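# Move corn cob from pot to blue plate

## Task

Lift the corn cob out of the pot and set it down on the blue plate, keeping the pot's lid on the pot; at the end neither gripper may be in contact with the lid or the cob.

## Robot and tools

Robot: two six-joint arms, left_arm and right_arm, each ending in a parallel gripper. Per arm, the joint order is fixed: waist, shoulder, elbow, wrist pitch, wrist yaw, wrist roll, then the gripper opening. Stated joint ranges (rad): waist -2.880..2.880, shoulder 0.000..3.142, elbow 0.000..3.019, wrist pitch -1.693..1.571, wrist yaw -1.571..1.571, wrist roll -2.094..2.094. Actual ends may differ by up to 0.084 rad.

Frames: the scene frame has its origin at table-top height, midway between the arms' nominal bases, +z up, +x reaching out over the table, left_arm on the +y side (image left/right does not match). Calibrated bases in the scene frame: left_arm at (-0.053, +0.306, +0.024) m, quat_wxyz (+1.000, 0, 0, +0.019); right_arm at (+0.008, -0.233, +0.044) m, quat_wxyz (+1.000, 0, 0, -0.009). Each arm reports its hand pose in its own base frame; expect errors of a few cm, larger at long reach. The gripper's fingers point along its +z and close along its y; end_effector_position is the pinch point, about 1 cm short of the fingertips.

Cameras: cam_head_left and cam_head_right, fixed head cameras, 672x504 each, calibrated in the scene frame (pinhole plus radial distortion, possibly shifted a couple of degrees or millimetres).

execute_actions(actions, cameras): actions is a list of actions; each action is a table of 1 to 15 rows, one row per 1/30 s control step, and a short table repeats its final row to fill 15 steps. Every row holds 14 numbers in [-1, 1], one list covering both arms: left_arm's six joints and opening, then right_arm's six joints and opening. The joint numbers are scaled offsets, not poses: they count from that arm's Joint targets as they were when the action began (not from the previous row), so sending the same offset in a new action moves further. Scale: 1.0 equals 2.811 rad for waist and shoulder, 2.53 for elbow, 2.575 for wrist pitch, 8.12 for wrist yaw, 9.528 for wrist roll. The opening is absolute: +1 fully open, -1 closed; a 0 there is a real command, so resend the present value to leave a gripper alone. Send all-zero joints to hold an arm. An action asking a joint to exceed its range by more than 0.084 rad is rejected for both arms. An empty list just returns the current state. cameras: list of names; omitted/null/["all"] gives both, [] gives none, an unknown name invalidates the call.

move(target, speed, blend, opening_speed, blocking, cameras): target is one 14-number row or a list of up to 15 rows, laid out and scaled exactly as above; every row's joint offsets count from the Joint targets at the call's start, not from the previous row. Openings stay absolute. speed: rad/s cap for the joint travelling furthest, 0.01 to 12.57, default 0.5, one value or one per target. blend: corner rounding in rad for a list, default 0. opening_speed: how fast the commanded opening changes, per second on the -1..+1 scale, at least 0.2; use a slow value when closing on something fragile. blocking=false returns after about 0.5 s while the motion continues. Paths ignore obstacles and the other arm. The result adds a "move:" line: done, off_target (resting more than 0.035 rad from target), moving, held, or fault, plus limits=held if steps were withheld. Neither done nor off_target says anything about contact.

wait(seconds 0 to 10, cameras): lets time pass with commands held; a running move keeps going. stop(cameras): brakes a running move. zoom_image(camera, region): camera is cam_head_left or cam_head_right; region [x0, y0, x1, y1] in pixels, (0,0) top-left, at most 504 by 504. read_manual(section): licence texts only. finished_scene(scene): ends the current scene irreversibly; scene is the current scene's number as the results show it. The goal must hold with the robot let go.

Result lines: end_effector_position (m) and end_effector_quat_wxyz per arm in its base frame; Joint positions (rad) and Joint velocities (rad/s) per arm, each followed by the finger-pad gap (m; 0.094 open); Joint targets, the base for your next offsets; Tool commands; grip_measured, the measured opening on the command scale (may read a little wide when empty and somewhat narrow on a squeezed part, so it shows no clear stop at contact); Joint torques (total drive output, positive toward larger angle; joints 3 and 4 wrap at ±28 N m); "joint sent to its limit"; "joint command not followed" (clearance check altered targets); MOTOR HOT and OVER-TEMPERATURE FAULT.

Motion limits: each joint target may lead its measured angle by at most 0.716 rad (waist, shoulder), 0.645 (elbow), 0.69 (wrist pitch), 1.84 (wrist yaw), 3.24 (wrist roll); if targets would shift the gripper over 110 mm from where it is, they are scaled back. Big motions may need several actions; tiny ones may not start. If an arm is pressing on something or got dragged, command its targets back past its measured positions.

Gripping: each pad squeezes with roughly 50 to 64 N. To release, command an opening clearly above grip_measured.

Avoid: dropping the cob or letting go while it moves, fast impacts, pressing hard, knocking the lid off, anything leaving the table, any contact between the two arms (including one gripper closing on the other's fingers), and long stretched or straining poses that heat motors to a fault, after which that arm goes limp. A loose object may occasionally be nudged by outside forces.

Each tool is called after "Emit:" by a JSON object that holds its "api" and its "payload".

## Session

Emit:
{"api": "execute_actions", "payload": {"actions": []}}

Emit:
{"api": "zoom_image", "payload": {"camera": "cam_head_left", "region": [250, 180, 400, 330]}}

Emit:
{"api": "zoom_image", "payload": {"camera": "cam_head_right", "region": [250, 180, 400, 330]}}

Scene clock: 0.00 s.
left_arm: end_effector_position=(+0.3785, -0.1923, +0.2734) grip_measured=+1.000 end_effector_quat_wxyz=(+0.651, +0.351, +0.597, -0.310) | right_arm: end_effector_position=(+0.6509, -0.4272, +0.1925) grip_measured=+1.000 end_effector_quat_wxyz=(+0.504, -0.349, +0.773, +0.165)
Joint positions: left_arm=[-0.174 1.107 0.436 0.729 0.799 0.046 0.094] | right_arm=[-0.78 2.515 2.63 -1.583 -1.115 -1.563 0.094]
Joint velocities: within noise
Joint torques (N m): no reading
Motor temperatures (°C): left_arm=[30 32 32 27 28 25 28] | right_arm=[26 30 34 28 27 26 25]
Heat: left arm: hottest shoulder 32 °C; right arm: hottest elbow 34 °C.
Joint targets: left_arm=[-0.174 1.107 0.458 0.733 0.799 0.046] | right_arm=[-0.780 2.501 2.658 -1.581 -1.115 -1.563]
Tool commands: left_gripper/opening=+1.0 right_gripper/opening=+1.0

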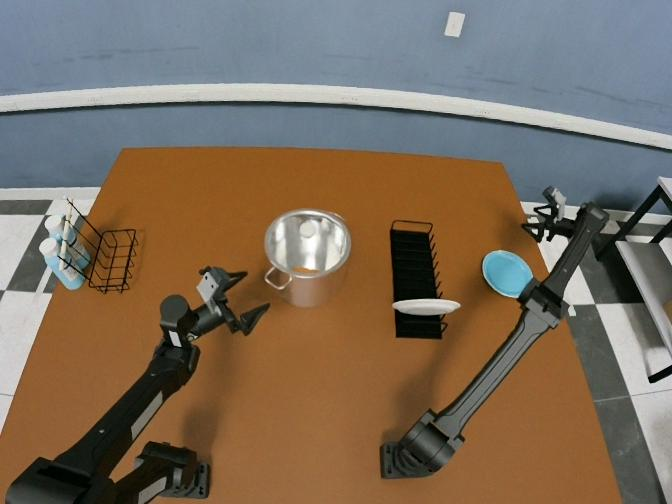

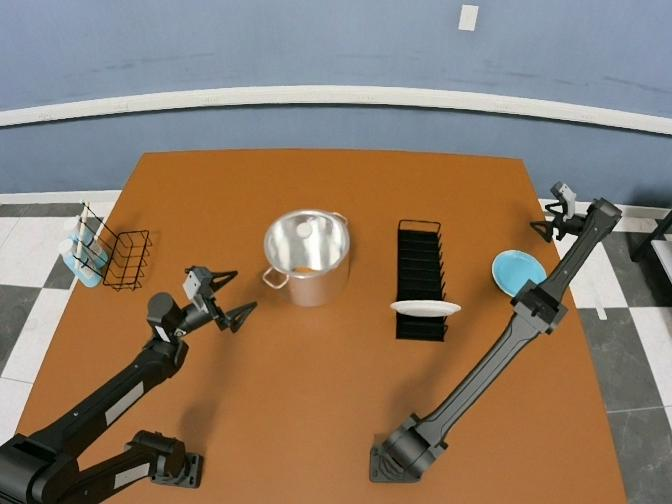

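Scaled by 3.360 from the camera's image (finer frame: 960x720).

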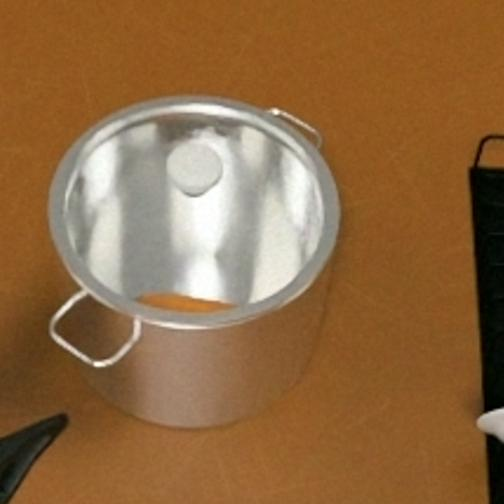

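Scaled by 3.360 from the camera's image (finer frame: 960x720).

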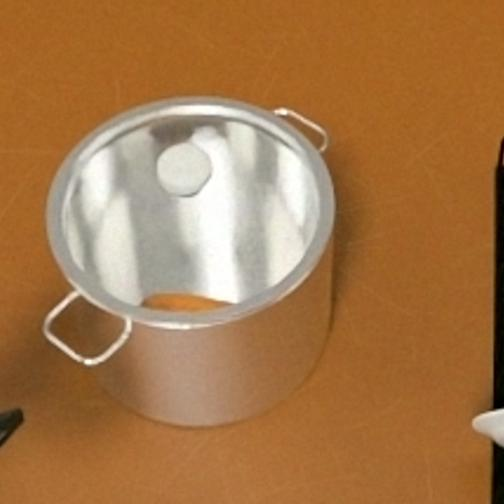

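Emit:
{"api": "move", "payload": {"target": [-0.1117,0.2618,0.589,-0.6841,-0.0984,-0.0048,1,0.2419,-0.249,-0.3123,0.0528,0.0858,0.0528,1], "speed": 1.0}}

Emit:
{"api": "zoom_image", "payload": {"camera": "cam_head_left", "region": [240, 150, 390, 300]}}

Emit:
{"api": "zoom_image", "payload": {"camera": "cam_head_right", "region": [240, 150, 390, 300]}}

Scene clock: 40.60 s.
left_arm: end_effector_position=(+0.6236, -0.3275, +0.3047) grip_measured=+1.000 end_effector_quat_wxyz=(+0.295, +0.235, +0.923, -0.072) | right_arm: end_effector_position=(+0.6049, +0.0082, +0.2727) grip_measured=+1.000 end_effector_quat_wxyz=(+0.182, -0.469, +0.854, +0.128)
Joint positions: left_arm=[-0.482 1.819 1.883 -1.017 0.004 0.015 0.094] | right_arm=[-0.102 1.821 1.873 -1.457 -0.42 -1.071 0.094]
Joint torques (N m): left_arm=[-2.32 -15.44 16.03 1.42 -0.13 -0.13] | right_arm=[0.67 -18.02 7.01 1.13 -0.43 0.04]
Motor temperatures (°C): left_arm=[30 32 38 28 28 25 28] | right_arm=[26 36 37 28 28 26 25]
Heat: left arm: hottest elbow 38 °C; right arm: hottest elbow 37 °C.
Joint targets: left_arm=[-0.488 1.843 1.948 -1.029 0.000 0.000] | right_arm=[-0.100 1.801 1.868 -1.445 -0.419 -1.060]
move: off_target (left_arm); left_arm: the elbow is farthest, 0.065 rad from its target

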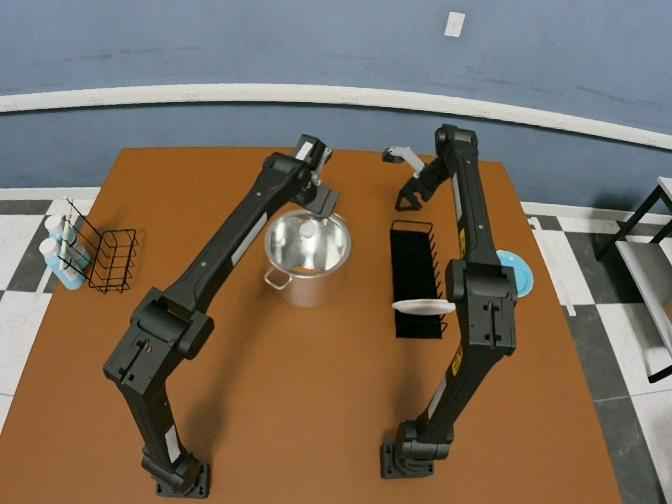

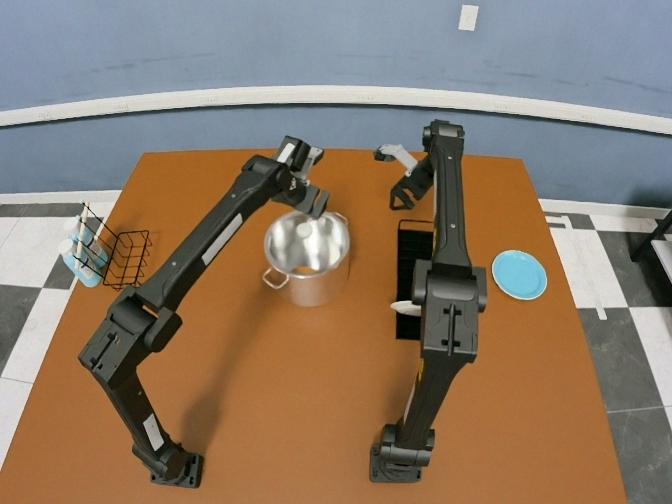

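Scaled by 3.360 from the camera's image (finer frame: 960x720).

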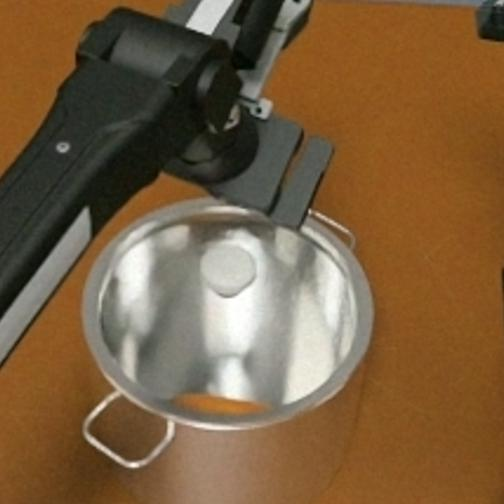

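Scaled by 3.360 from the camera's image (finer frame: 960x720).

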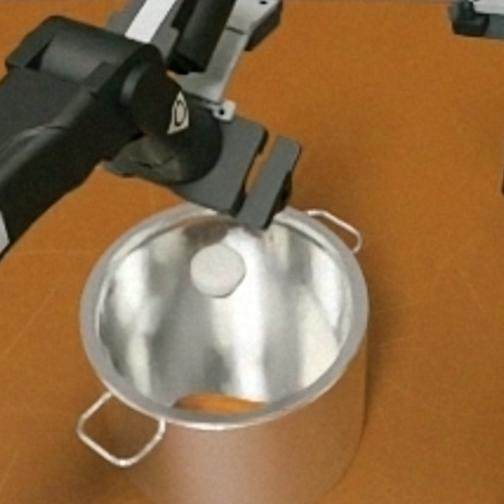

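Emit:
{"api": "move", "payload": {"target": [0,0.0117,-0.102,0.087,0,0,1,0,0,0,0,0,0,1], "speed": 0.25}}

Emit:
{"api": "zoom_image", "payload": {"camera": "cam_head_left", "region": [260, 170, 350, 270]}}

Emit:
{"api": "zoom_image", "payload": {"camera": "cam_head_right", "region": [260, 170, 350, 270]}}

Scene clock: 67.37 s.
left_arm: end_effector_position=(+0.6270, -0.3292, +0.2107) grip_measured=+1.000 end_effector_quat_wxyz=(+0.283, +0.236, +0.927, -0.069) | right_arm: end_effector_position=(+0.6049, +0.0082, +0.2727) grip_measured=+1.000 end_effector_quat_wxyz=(+0.182, -0.469, +0.855, +0.128)
Joint positions: left_arm=[-0.482 1.857 1.701 -0.824 0.004 0.015 0.094] | right_arm=[-0.102 1.821 1.873 -1.457 -0.42 -1.07 0.094]
Joint torques (N m): left_arm=[-2.61 -15.97 9.14 2.74 -0.14 -0.14] | right_arm=[0.73 -18.02 6.99 1.11 -0.42 0.04]
Motor temperatures (°C): left_arm=[30 33 46 27 28 25 28] | right_arm=[26 34 37 28 28 26 25]
Heat: left arm: hottest elbow 46 °C; right arm: hottest elbow 37 °C.
Joint targets: left_arm=[-0.488 1.876 1.690 -0.804 0.000 0.000] | right_arm=[-0.100 1.801 1.868 -1.445 -0.419 -1.060]
move: done

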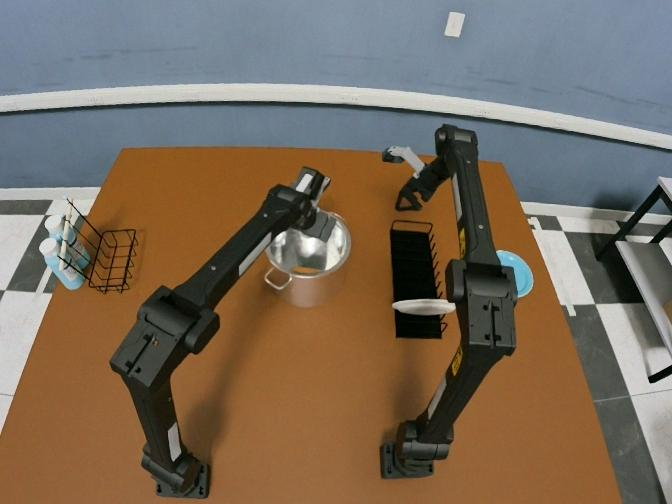

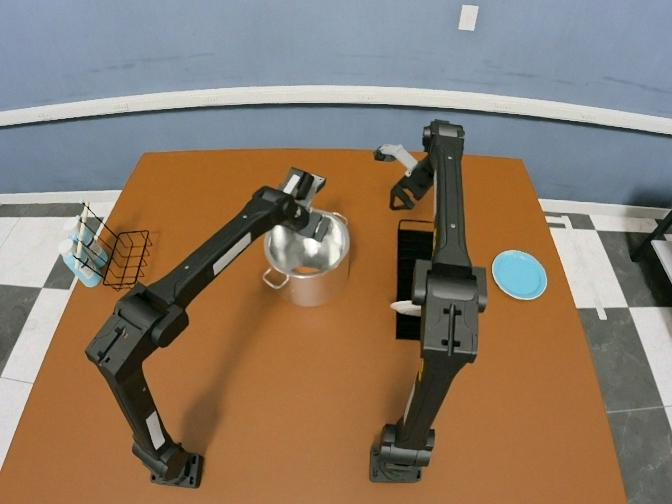

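Scaled by 5.040 from the camera's image (finer frame: 960x720).

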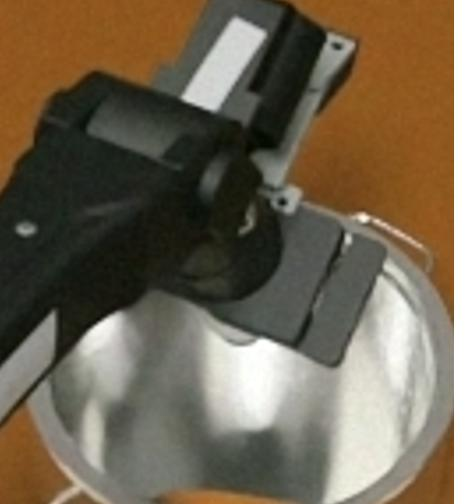

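Scaled by 5.040 from the camera's image (finer frame: 960x720).

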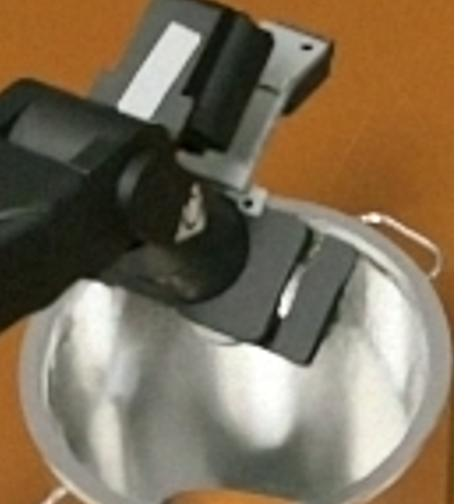

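Emit:
{"api": "move", "payload": {"target": [[0.01,0,0,0,0,0,1,0,0,0,0,0,0,1],[0.01,0,0,0,0,0,-0.35,0,0,0,0,0,0,1]], "opening_speed": 0.5}}

Emit:
{"api": "zoom_image", "payload": {"camera": "cam_head_left", "region": [240, 170, 390, 310]}}

Scene clock: 85.30 s.
left_arm: end_effector_position=(+0.6297, -0.3240, +0.2107) grip_measured=-0.125 end_effector_quat_wxyz=(+0.282, +0.230, +0.929, -0.070) | right_arm: end_effector_position=(+0.6049, +0.0082, +0.2727) grip_measured=+1.000 end_effector_quat_wxyz=(+0.182, -0.469, +0.855, +0.128)
Joint positions: left_arm=[-0.473 1.857 1.701 -0.824 0.008 0.011 0.041] | right_arm=[-0.102 1.821 1.873 -1.457 -0.42 -1.07 0.094]
Joint torques (N m): left_arm=[-0.79 -15.85 9.21 2.61 -0.27 -0.11] | right_arm=[0.73 -18.02 6.99 1.13 -0.42 0.04]
Heat: left arm: hottest elbow 42 °C; right arm: hottest elbow 37 °C.
Joint targets: left_arm=[-0.460 1.876 1.690 -0.804 0.000 0.000] | right_arm=[-0.100 1.801 1.868 -1.445 -0.419 -1.060]
move: done

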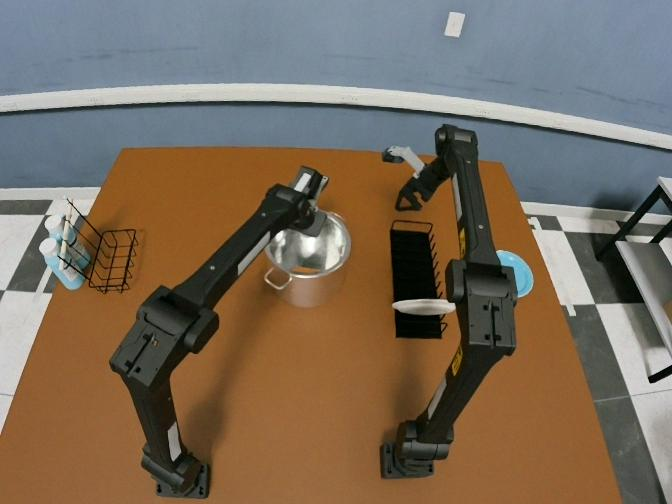

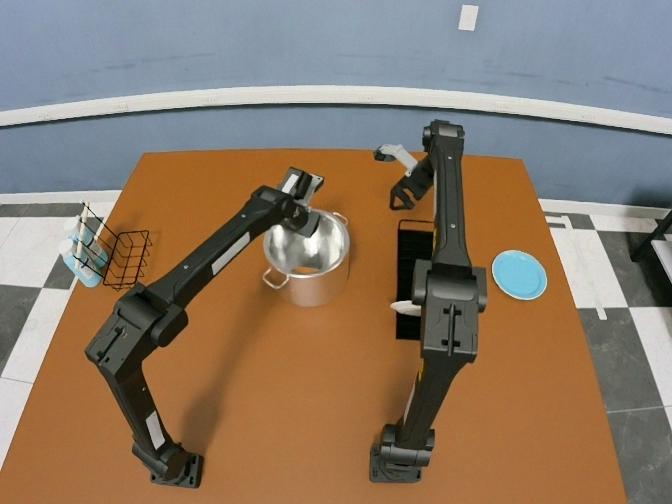

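Scaled by 3.360 from the camera's image (finer frame: 960x720).

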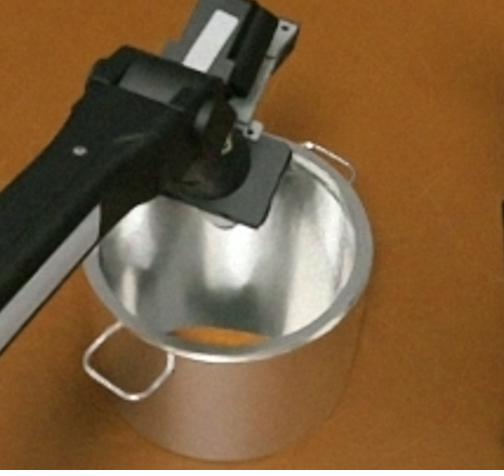

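Emit:
{"api": "move", "payload": {"target": [[0,-0.0181,0.1146,-0.0878,0,0,-0.35,0,0,0,0,0,0,1],[0.0961,-0.1136,-0.002,-0.084,0,0,-0.35,0.02,0,0,0,0,0,1],[0.1921,-0.2092,-0.1182,-0.0808,0,0,-0.35,0.1547,0.0251,0.0265,-0.0117,0,0,1]], "speed": [0.35,0.6,0.6], "blend": 0.05}}

Emit:
{"api": "zoom_image", "payload": {"camera": "cam_head_left", "region": [240, 150, 390, 310]}}

Emit:
{"api": "zoom_image", "payload": {"camera": "cam_head_right", "region": [240, 150, 390, 310]}}

Scene clock: 103.50 s.
left_arm: end_effector_position=(+0.5167, +0.0407, +0.3313) grip_measured=-0.126 end_effector_quat_wxyz=(+0.295, -0.033, +0.955, +0.014) | right_arm: end_effector_position=(+0.5457, +0.2698, +0.2435) grip_measured=+1.000 end_effector_quat_wxyz=(+0.122, -0.643, +0.736, +0.176)
Joint positions: left_arm=[0.079 1.332 1.384 -1.024 -0.001 0.011 0.041] | right_arm=[0.345 1.871 1.873 -1.468 -0.419 -1.069 0.094]
Joint torques (N m): left_arm=[-1.85 -14.15 10.89 2.33 0.09 -0.06] | right_arm=[-0.03 -16.62 11.92 0.24 -0.49 0.03]
Motor temperatures (°C): left_arm=[30 35 41 27 28 25 29] | right_arm=[26 34 37 28 27 26 25]
Heat: left arm: hottest elbow 41 °C; right arm: hottest elbow 37 °C.
Joint targets: left_arm=[0.080 1.288 1.391 -1.013 0.001 0.000] | right_arm=[0.335 1.872 1.935 -1.475 -0.419 -1.059]
move: off_target (left_arm, right_arm); left_arm: the shoulder is farthest, 0.044 rad from its target; right_arm: the elbow is farthest, 0.062 rad from its target

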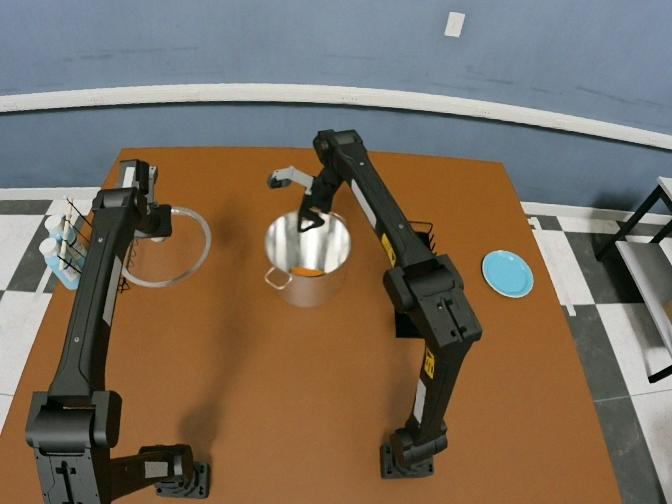

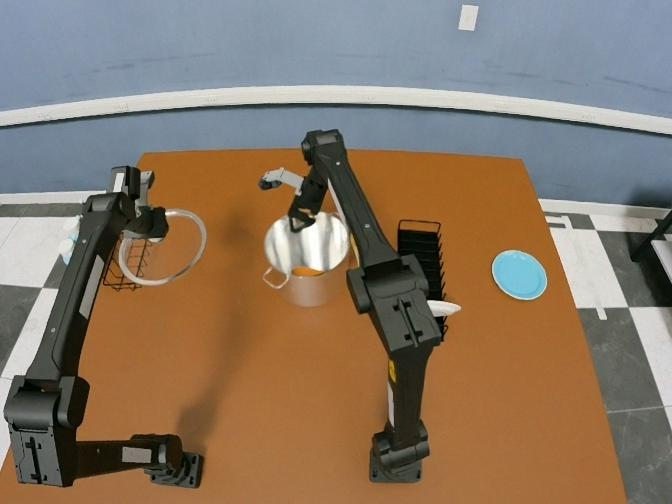

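Scaled by 3.150 from the camera's image (finer frame: 960x720).

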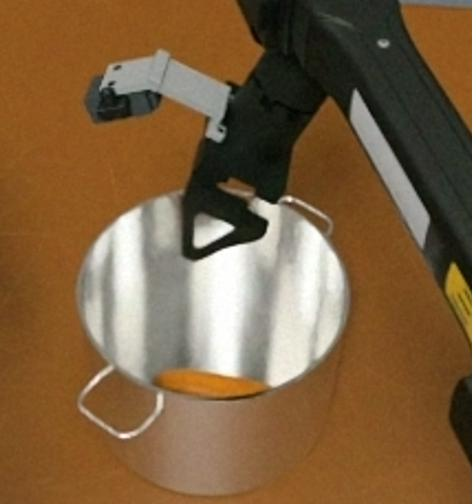

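Scaled by 3.150 from the camera's image (finer frame: 960x720).

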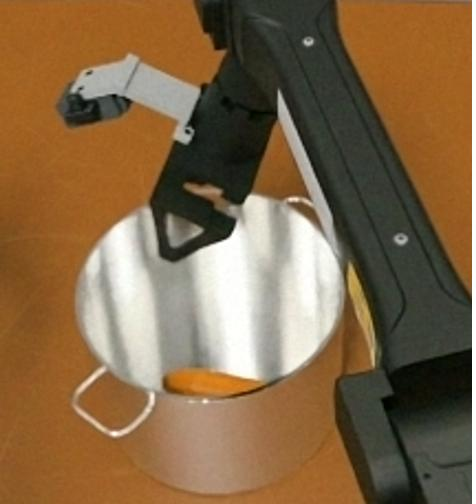

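Emit:
{"api": "move", "payload": {"target": [[0,0,0,0,0,0,-0.35,-0.0053,0.01,-0.1257,0.1231,0,-0.0052,1],[0,0,0,0,0,0,-0.35,-0.0053,0.0366,-0.168,0.1942,0,-0.0052,1]], "speed": [0.4,0.25], "blend": 0.02}}

Emit:
{"api": "zoom_image", "payload": {"camera": "cam_head_left", "region": [240, 170, 360, 310]}}

Emit:
{"api": "zoom_image", "payload": {"camera": "cam_head_right", "region": [240, 170, 360, 310]}}

Scene clock: 129.53 s.
left_arm: end_effector_position=(+0.5167, +0.0407, +0.3313) grip_measured=-0.126 end_effector_quat_wxyz=(+0.295, -0.033, +0.955, +0.014) | right_arm: end_effector_position=(+0.5473, +0.2638, +0.0543) grip_measured=+1.000 end_effector_quat_wxyz=(+0.134, -0.651, +0.728, +0.170)
Joint positions: left_arm=[0.079 1.332 1.384 -1.024 -0.001 0.011 0.041] | right_arm=[0.335 1.972 1.513 -0.987 -0.419 -1.099 0.094]
Joint torques (N m): left_arm=[-1.44 -13.98 11.06 2.24 0.04 -0.07] | right_arm=[-0.44 -17.03 6.3 1.06 -0.49 -0.17]
Heat: left arm: hottest elbow 43 °C; right arm: hottest elbow 40 °C.
Joint targets: left_arm=[0.080 1.288 1.391 -1.013 0.001 0.000] | right_arm=[0.320 1.975 1.510 -0.975 -0.419 -1.109]
move: off_target (left_arm); left_arm: the shoulder is farthest, 0.044 rad from its target

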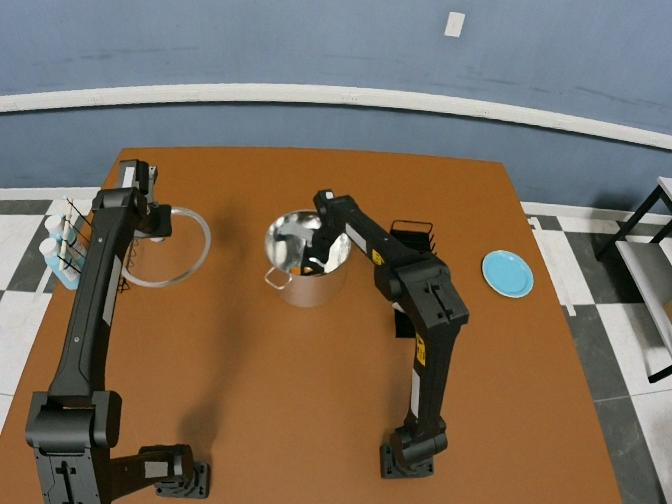

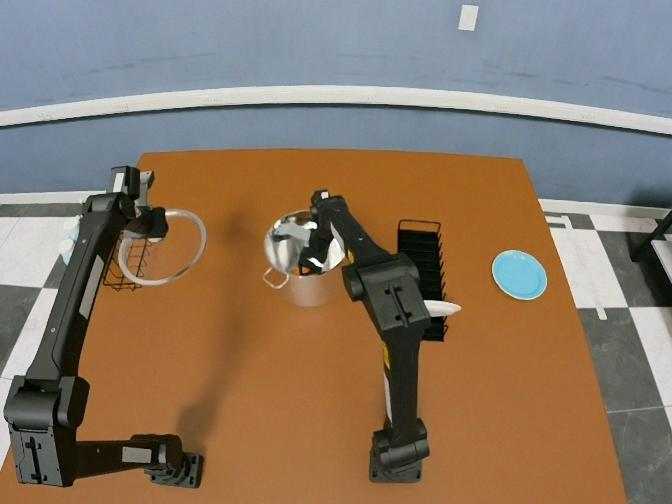

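Scaled by 3.600 from the camera's image (finer frame: 960x720).

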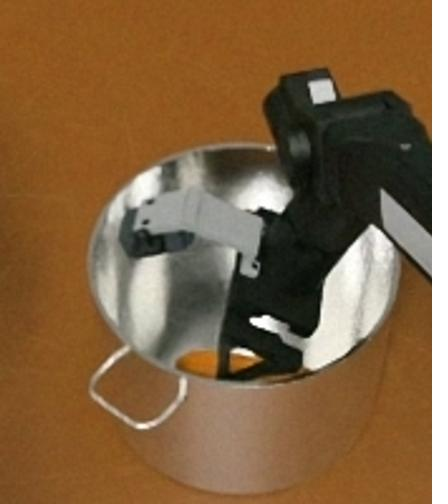

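Scaled by 3.600 from the camera's image (finer frame: 960x720).

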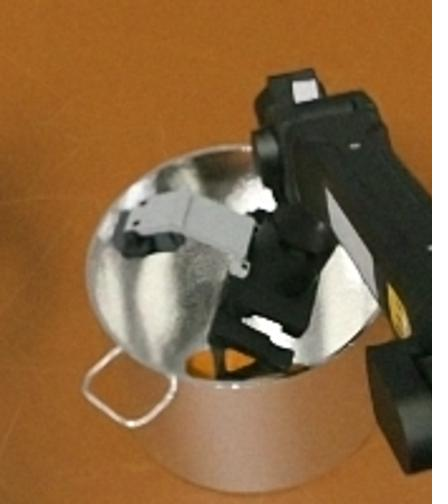

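Emit:
{"api": "move", "payload": {"target": [[0,0,0,0,0,0,-0.35,0,0.036,-0.0143,0.0552,0,0,1],[0,0,0,0,0,0,-0.35,0,0.036,-0.0143,0.0552,0,0,-0.45]], "speed": 0.12, "opening_speed": 0.4}}

Emit:
{"api": "zoom_image", "payload": {"camera": "cam_head_left", "region": [240, 170, 360, 310]}}

Scene clock: 146.67 s.
left_arm: end_effector_position=(+0.5167, +0.0407, +0.3313) grip_measured=-0.126 end_effector_quat_wxyz=(+0.295, -0.033, +0.955, +0.014) | right_arm: end_effector_position=(+0.5541, +0.2663, -0.0116) grip_measured=-0.001 end_effector_quat_wxyz=(+0.139, -0.652, +0.727, +0.168)
Joint positions: left_arm=[0.079 1.332 1.384 -1.024 -0.001 0.011 0.041] | right_arm=[0.335 2.07 1.478 -0.843 -0.42 -1.099 0.047]
Joint torques (N m): left_arm=[-1.55 -14.04 11.02 2.4 0.05 -0.1] | right_arm=[-0.44 -17.26 5.78 0.99 -0.45 -0.17]
Heat: left arm: hottest elbow 43 °C; right arm: hottest elbow 39 °C.
Joint targets: left_arm=[0.080 1.288 1.391 -1.013 0.001 0.000] | right_arm=[0.320 2.076 1.473 -0.833 -0.419 -1.109]
move: off_target (left_arm); left_arm: the shoulder is farthest, 0.044 rad from its target

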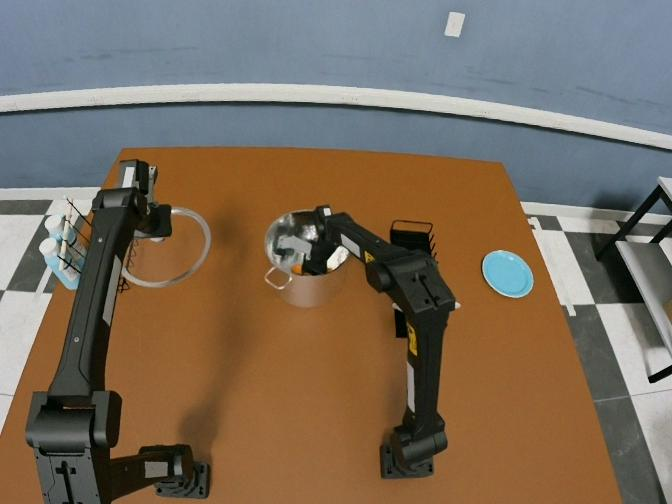

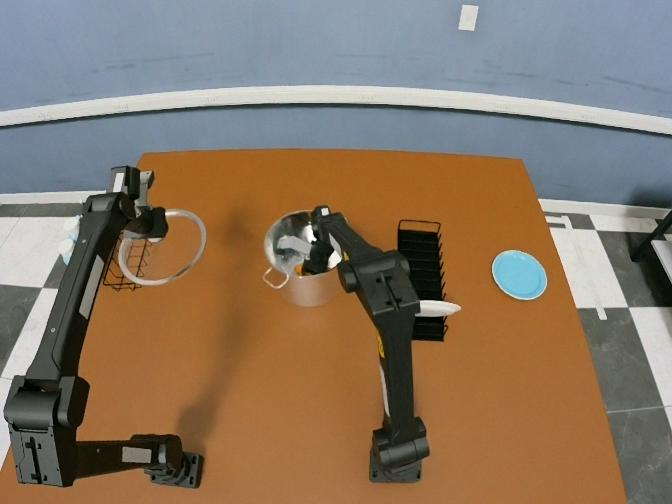

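Scaled by 3.600 from the camera's image (finer frame: 960x720).

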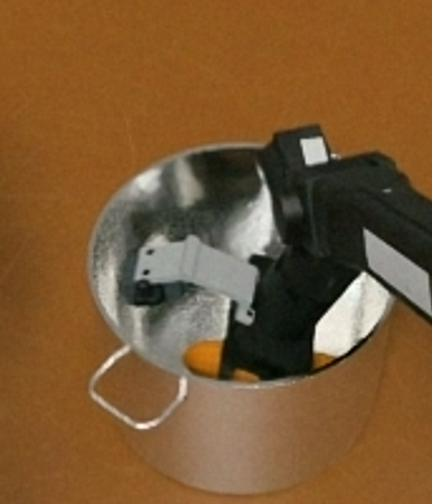

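Emit:
{"api": "move", "payload": {"target": [[0,0,0,0,0,0,-0.35,0,-0.0377,0.0324,-0.0594,0,0,-0.45],[0,0,0,0,0,0,-0.35,0,-0.0645,0.0747,-0.1303,0,0,-0.45],[0,0,0,0,0,0,-0.35,0,-0.0728,0.1866,-0.2493,0,0,-0.45],[0,0,0,0,0,0,-0.35,-0.3529,0.0772,0.4024,-0.3132,0,0,-0.45]], "speed": [0.3,0.35,0.45,0.7], "blend": 0.04}}

Emit:
{"api": "zoom_image", "payload": {"camera": "cam_head_left", "region": [450, 160, 600, 320]}}

Emit:
{"api": "zoom_image", "payload": {"camera": "cam_head_right", "region": [450, 160, 600, 320]}}

Scene clock: 180.00 s.
left_arm: end_effector_position=(+0.5167, +0.0407, +0.3313) grip_measured=-0.126 end_effector_quat_wxyz=(+0.295, -0.033, +0.955, +0.014) | right_arm: end_effector_position=(+0.6032, -0.3953, +0.1753) grip_measured=-0.009 end_effector_quat_wxyz=(+0.175, -0.212, +0.955, +0.111)
Joint positions: left_arm=[0.079 1.332 1.384 -1.024 -0.001 0.011 0.041] | right_arm=[-0.676 2.31 2.419 -1.631 -0.415 -1.102 0.047]
Joint torques (N m): left_arm=[-1.14 -13.86 10.84 2.36 0.07 -0.11] | right_arm=[0.44 -23.12 12.6 0.09 -0.69 -0.15]
Heat: left arm: hottest elbow 44 °C; right arm: hottest elbow 39 °C.
Joint targets: left_arm=[0.080 1.288 1.391 -1.013 0.001 0.000] | right_arm=[-0.672 2.293 2.491 -1.639 -0.418 -1.109]
move: off_target (left_arm, right_arm); left_arm: the shoulder is farthest, 0.044 rad from its target; right_arm: the elbow is farthest, 0.072 rad from its target

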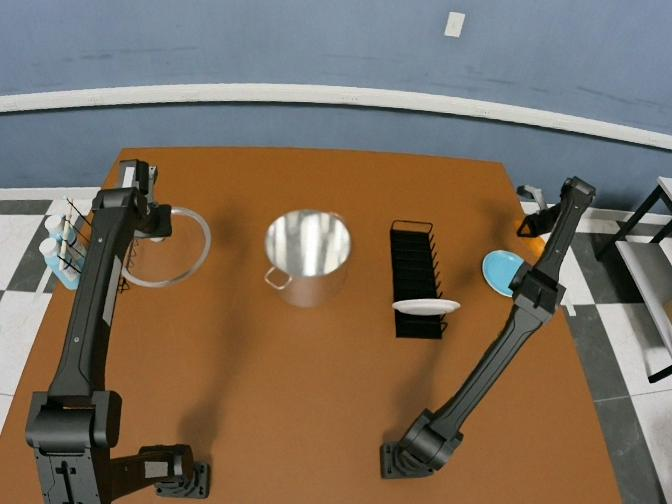

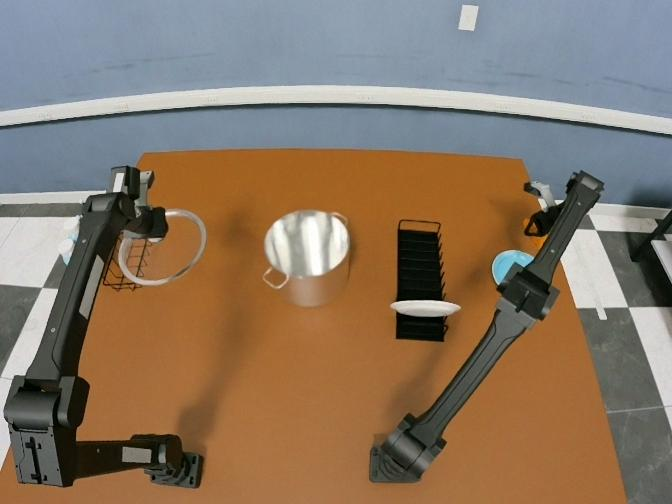

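Scaled by 3.150 from the camera's image (finer frame: 960x720).

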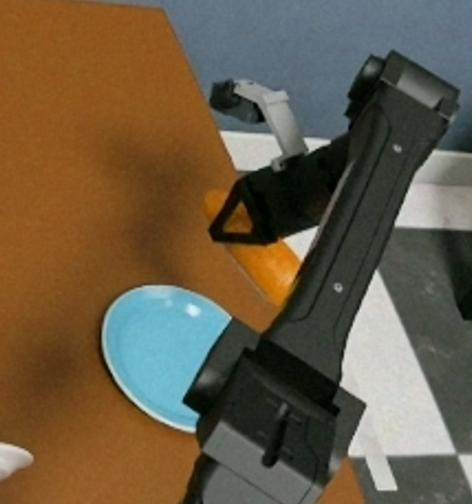

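Scaled by 3.150 from the camera's image (finer frame: 960x720).

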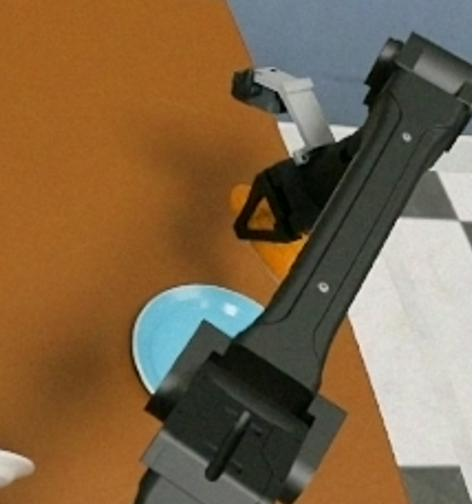

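Emit:
{"api": "move", "payload": {"target": [[0,0,0,0,0,0,-0.35,0,-0.011,-0.0844,0.0707,0,0,-0.45],[0,0,0,0,0,0,-0.35,0,0.0032,-0.1636,0.1666,0,0,-0.45],[0,0,0,0,0,0,-0.35,0,0.0235,-0.189,0.2136,0,0,-0.45]], "speed": [0.4,0.35,0.12], "blend": 0.03}}

Emit:
{"api": "zoom_image", "payload": {"camera": "cam_head_left", "region": [450, 210, 570, 320]}}

Scene clock: 193.37 s.
left_arm: end_effector_position=(+0.5167, +0.0407, +0.3313) grip_measured=-0.126 end_effector_quat_wxyz=(+0.295, -0.033, +0.955, +0.014) | right_arm: end_effector_position=(+0.6111, -0.4009, -0.0063) grip_measured=-0.009 end_effector_quat_wxyz=(+0.200, -0.219, +0.951, +0.082)
Joint positions: left_arm=[0.079 1.332 1.384 -1.024 -0.001 0.011 0.041] | right_arm=[-0.676 2.358 2.02 -1.106 -0.418 -1.102 0.047]
Joint torques (N m): left_arm=[-1.55 -14.21 11.07 2.26 0.01 -0.06] | right_arm=[0.85 -21.66 6.41 1.28 -0.54 -0.14]
Heat: left arm: hottest elbow 44 °C; right arm: hottest elbow 39 °C.
Joint targets: left_arm=[0.080 1.288 1.391 -1.013 0.001 0.000] | right_arm=[-0.672 2.359 2.013 -1.090 -0.419 -1.109]
move: off_target (left_arm); left_arm: the shoulder is farthest, 0.044 rad from its target

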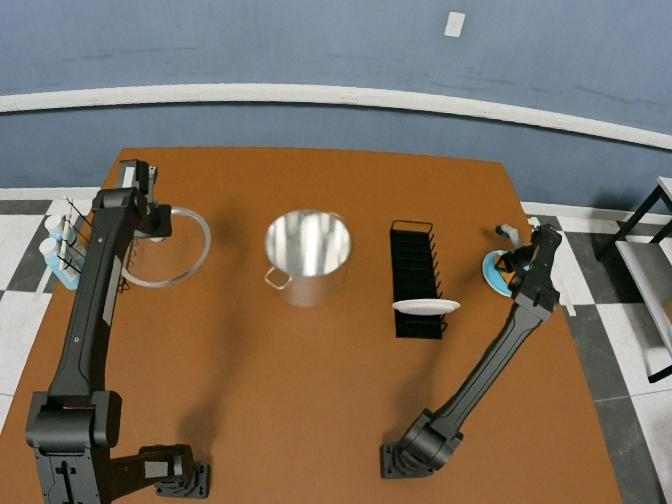

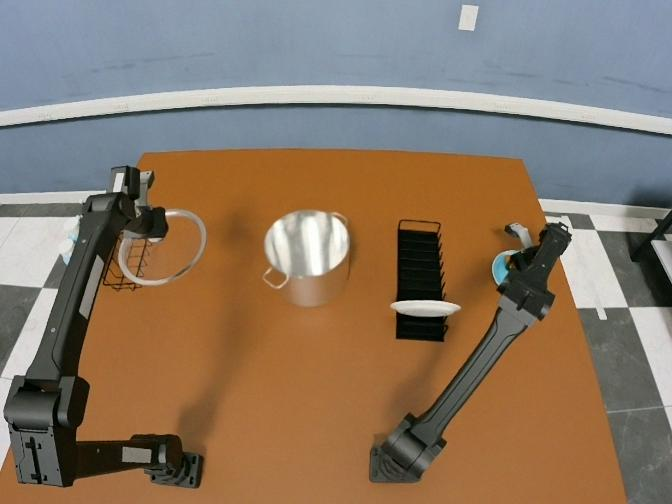

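Scaled by 4.200 from the camera's image (finer frame: 960x720).

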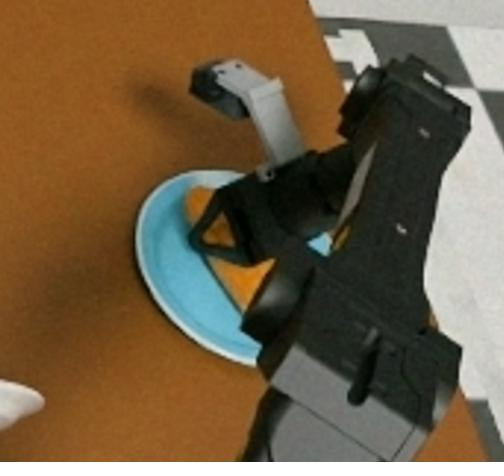

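Emit:
{"api": "move", "payload": {"target": [0,0,0,0,0,0,-0.35,0,0.0028,0,0,0,0,-0.45], "speed": 0.04, "cameras": []}}

Scene clock: 199.77 s.
left_arm: end_effector_position=(+0.5167, +0.0407, +0.3313) grip_measured=-0.126 end_effector_quat_wxyz=(+0.295, -0.033, +0.955, +0.014) | right_arm: end_effector_position=(+0.6112, -0.4010, -0.0063) grip_measured=-0.009 end_effector_quat_wxyz=(+0.200, -0.219, +0.951, +0.082)
Joint positions: left_arm=[0.079 1.332 1.384 -1.024 -0.001 0.011 0.041] | right_arm=[-0.676 2.358 2.02 -1.105 -0.418 -1.102 0.047]
Joint torques (N m): left_arm=[-1.61 -13.98 11.03 2.25 0.07 -0.08] | right_arm=[0.79 -21.01 6.41 1.2 -0.53 -0.14]
Heat: left arm: hottest elbow 44 °C; right arm: hottest elbow 39 °C.
Joint targets: left_arm=[0.080 1.288 1.391 -1.013 0.001 0.000] | right_arm=[-0.672 2.367 2.013 -1.089 -0.419 -1.109]
move: off_target (left_arm); left_arm: the shoulder is farthest, 0.044 rad from its target

Emit:
{"api": "move", "payload": {"target": [0,0,0,0,0,0,-0.35,0,0.005,0,0,0,0,-0.45], "speed": 0.04, "cameras": ["cam_head_left"]}}

Emit:
{"api": "zoom_image", "payload": {"camera": "cam_head_left", "region": [470, 230, 550, 310]}}

Scene clock: 205.60 s.
left_arm: end_effector_position=(+0.5167, +0.0407, +0.3313) grip_measured=-0.126 end_effector_quat_wxyz=(+0.295, -0.033, +0.955, +0.014) | right_arm: end_effector_position=(+0.6110, -0.4009, -0.0071) grip_measured=-0.009 end_effector_quat_wxyz=(+0.200, -0.219, +0.951, +0.083)
Joint positions: left_arm=[0.079 1.332 1.384 -1.024 -0.001 0.011 0.041] | right_arm=[-0.676 2.359 2.02 -1.105 -0.418 -1.102 0.047]
Joint torques (N m): left_arm=[-1.44 -13.63 10.89 2.35 0.05 -0.08] | right_arm=[0.85 -19.96 6.41 1.21 -0.54 -0.14]
Heat: left arm: hottest elbow 44 °C; right arm: hottest elbow 39 °C.
Joint targets: left_arm=[0.080 1.288 1.391 -1.013 0.001 0.000] | right_arm=[-0.672 2.381 2.013 -1.089 -0.419 -1.109]
move: off_target (left_arm); left_arm: the shoulder is farthest, 0.044 rad from its target

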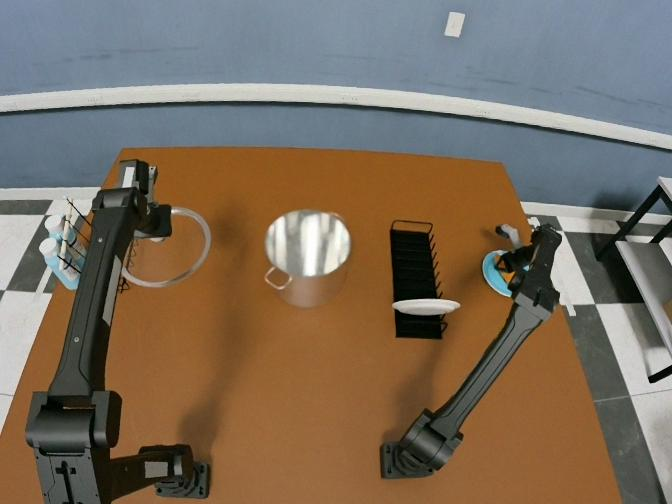

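Scaled by 6.300 from the camera's image (finer frame: 960x720).

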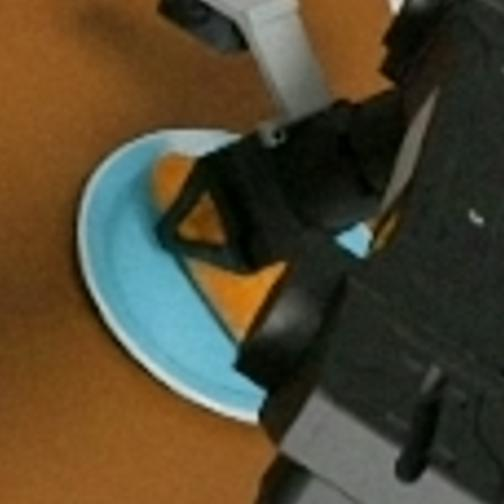

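Emit:
{"api": "move", "payload": {"target": [0,0,0,0,0,0,-0.35,0,0.0045,0,0,0,0,-0.45], "speed": 0.04, "cameras": []}}

Scene clock: 212.20 s.
left_arm: end_effector_position=(+0.5167, +0.0407, +0.3313) grip_measured=-0.126 end_effector_quat_wxyz=(+0.295, -0.033, +0.955, +0.014) | right_arm: end_effector_position=(+0.6109, -0.4007, -0.0079) grip_measured=-0.009 end_effector_quat_wxyz=(+0.199, -0.219, +0.951, +0.083)
Joint positions: left_arm=[0.079 1.332 1.384 -1.024 -0.001 0.011 0.041] | right_arm=[-0.676 2.36 2.02 -1.105 -0.418 -1.102 0.047]
Joint torques (N m): left_arm=[-1.49 -13.92 10.96 2.44 0.02 -0.11] | right_arm=[0.79 -19.02 6.41 1.2 -0.52 -0.14]
Heat: left arm: hottest elbow 44 °C; right arm: hottest elbow 39 °C.
Joint targets: left_arm=[0.080 1.288 1.391 -1.013 0.001 0.000] | right_arm=[-0.672 2.394 2.013 -1.089 -0.419 -1.109]
move: off_target (left_arm); left_arm: the shoulder is farthest, 0.044 rad from its target

Emit:
{"api": "move", "payload": {"target": [[0,0,0,0,0,0,-0.35,0,0,0,0,0,0,0.7],[-0.06,0.06,0.072,-0.002,0,0,-0.35,0,-0.0338,0.0423,-0.0517,0,0,0.7],[-0.1932,0.191,0.2328,-0.0066,0,0,-0.35,0,-0.047,0.1174,-0.143,0,0,0.7]], "speed": [0.3,0.4,0.6], "blend": 0.03, "opening_speed": 0.6}}

Emit:
{"api": "zoom_image", "payload": {"camera": "cam_head_left", "region": [240, 140, 390, 300]}}

Emit:
{"api": "zoom_image", "payload": {"camera": "cam_head_right", "region": [240, 140, 390, 300]}}

Emit:
{"api": "zoom_image", "payload": {"camera": "cam_head_left", "region": [440, 200, 570, 320]}}

Scene clock: 229.23 s.
left_arm: end_effector_position=(+0.6285, -0.3224, +0.2806) grip_measured=-0.126 end_effector_quat_wxyz=(+0.274, +0.230, +0.931, -0.066) | right_arm: end_effector_position=(+0.6075, -0.3976, +0.1249) grip_measured=+0.698 end_effector_quat_wxyz=(+0.187, -0.217, +0.953, +0.100)
Joint positions: left_arm=[-0.473 1.85 1.881 -1.03 0.003 0.011 0.041] | right_arm=[-0.676 2.291 2.25 -1.45 -0.42 -1.107 0.08]
Joint torques (N m): left_arm=[-0.09 -20.25 18.86 1.85 -0.05 -0.08] | right_arm=[0.85 -24 11.74 0.18 -0.45 -0.09]
Heat: left arm: hottest elbow 45 °C; right arm: hottest elbow 38 °C.
Joint targets: left_arm=[-0.463 1.825 1.980 -1.030 0.001 0.000] | right_arm=[-0.672 2.261 2.310 -1.458 -0.419 -1.109]
move: off_target (left_arm, right_arm); blend cut to 0 rad at target 1; left_arm: the elbow is farthest, 0.099 rad from its target; right_arm: the elbow is farthest, 0.060 rad from its target

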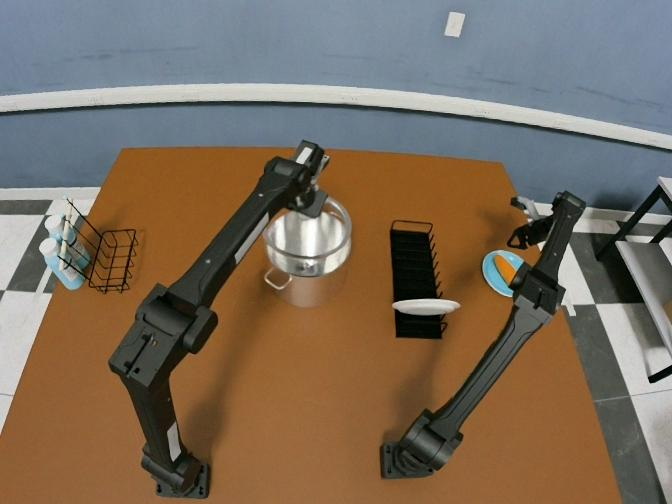

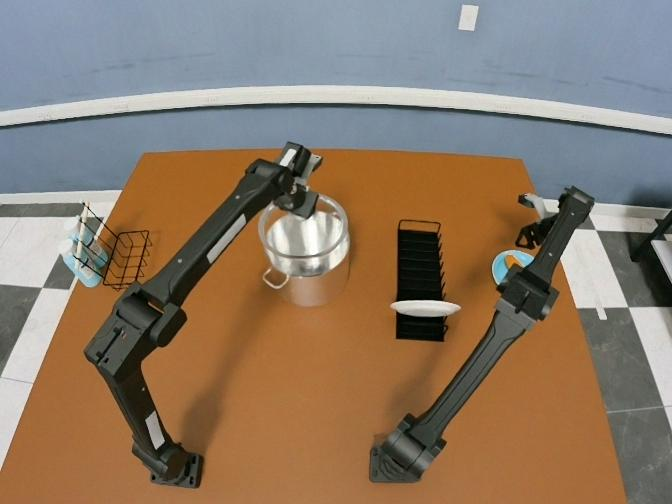

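Scaled by 3.150 from the camera's image (finer frame: 960x720).

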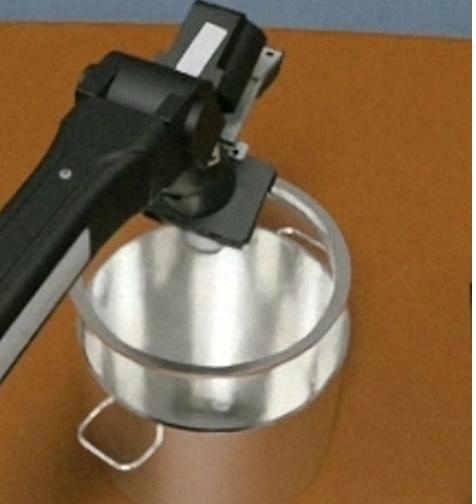

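Scaled by 3.150 from the camera's image (finer frame: 960x720).

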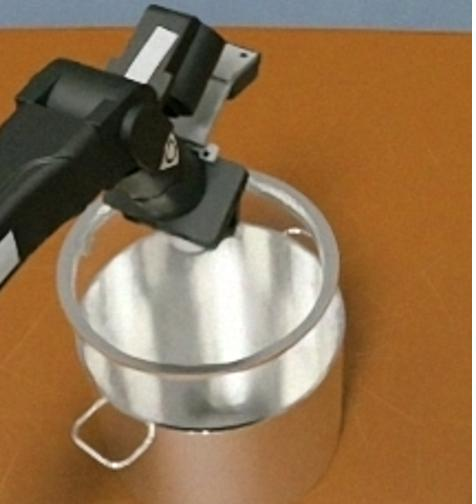

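Scaled by 3.877 from the camera's image (finer frame: 960x720).

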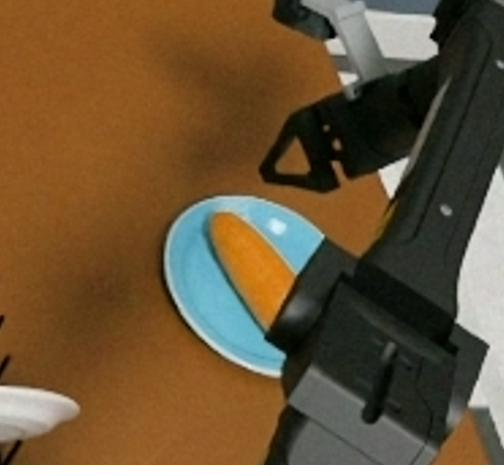

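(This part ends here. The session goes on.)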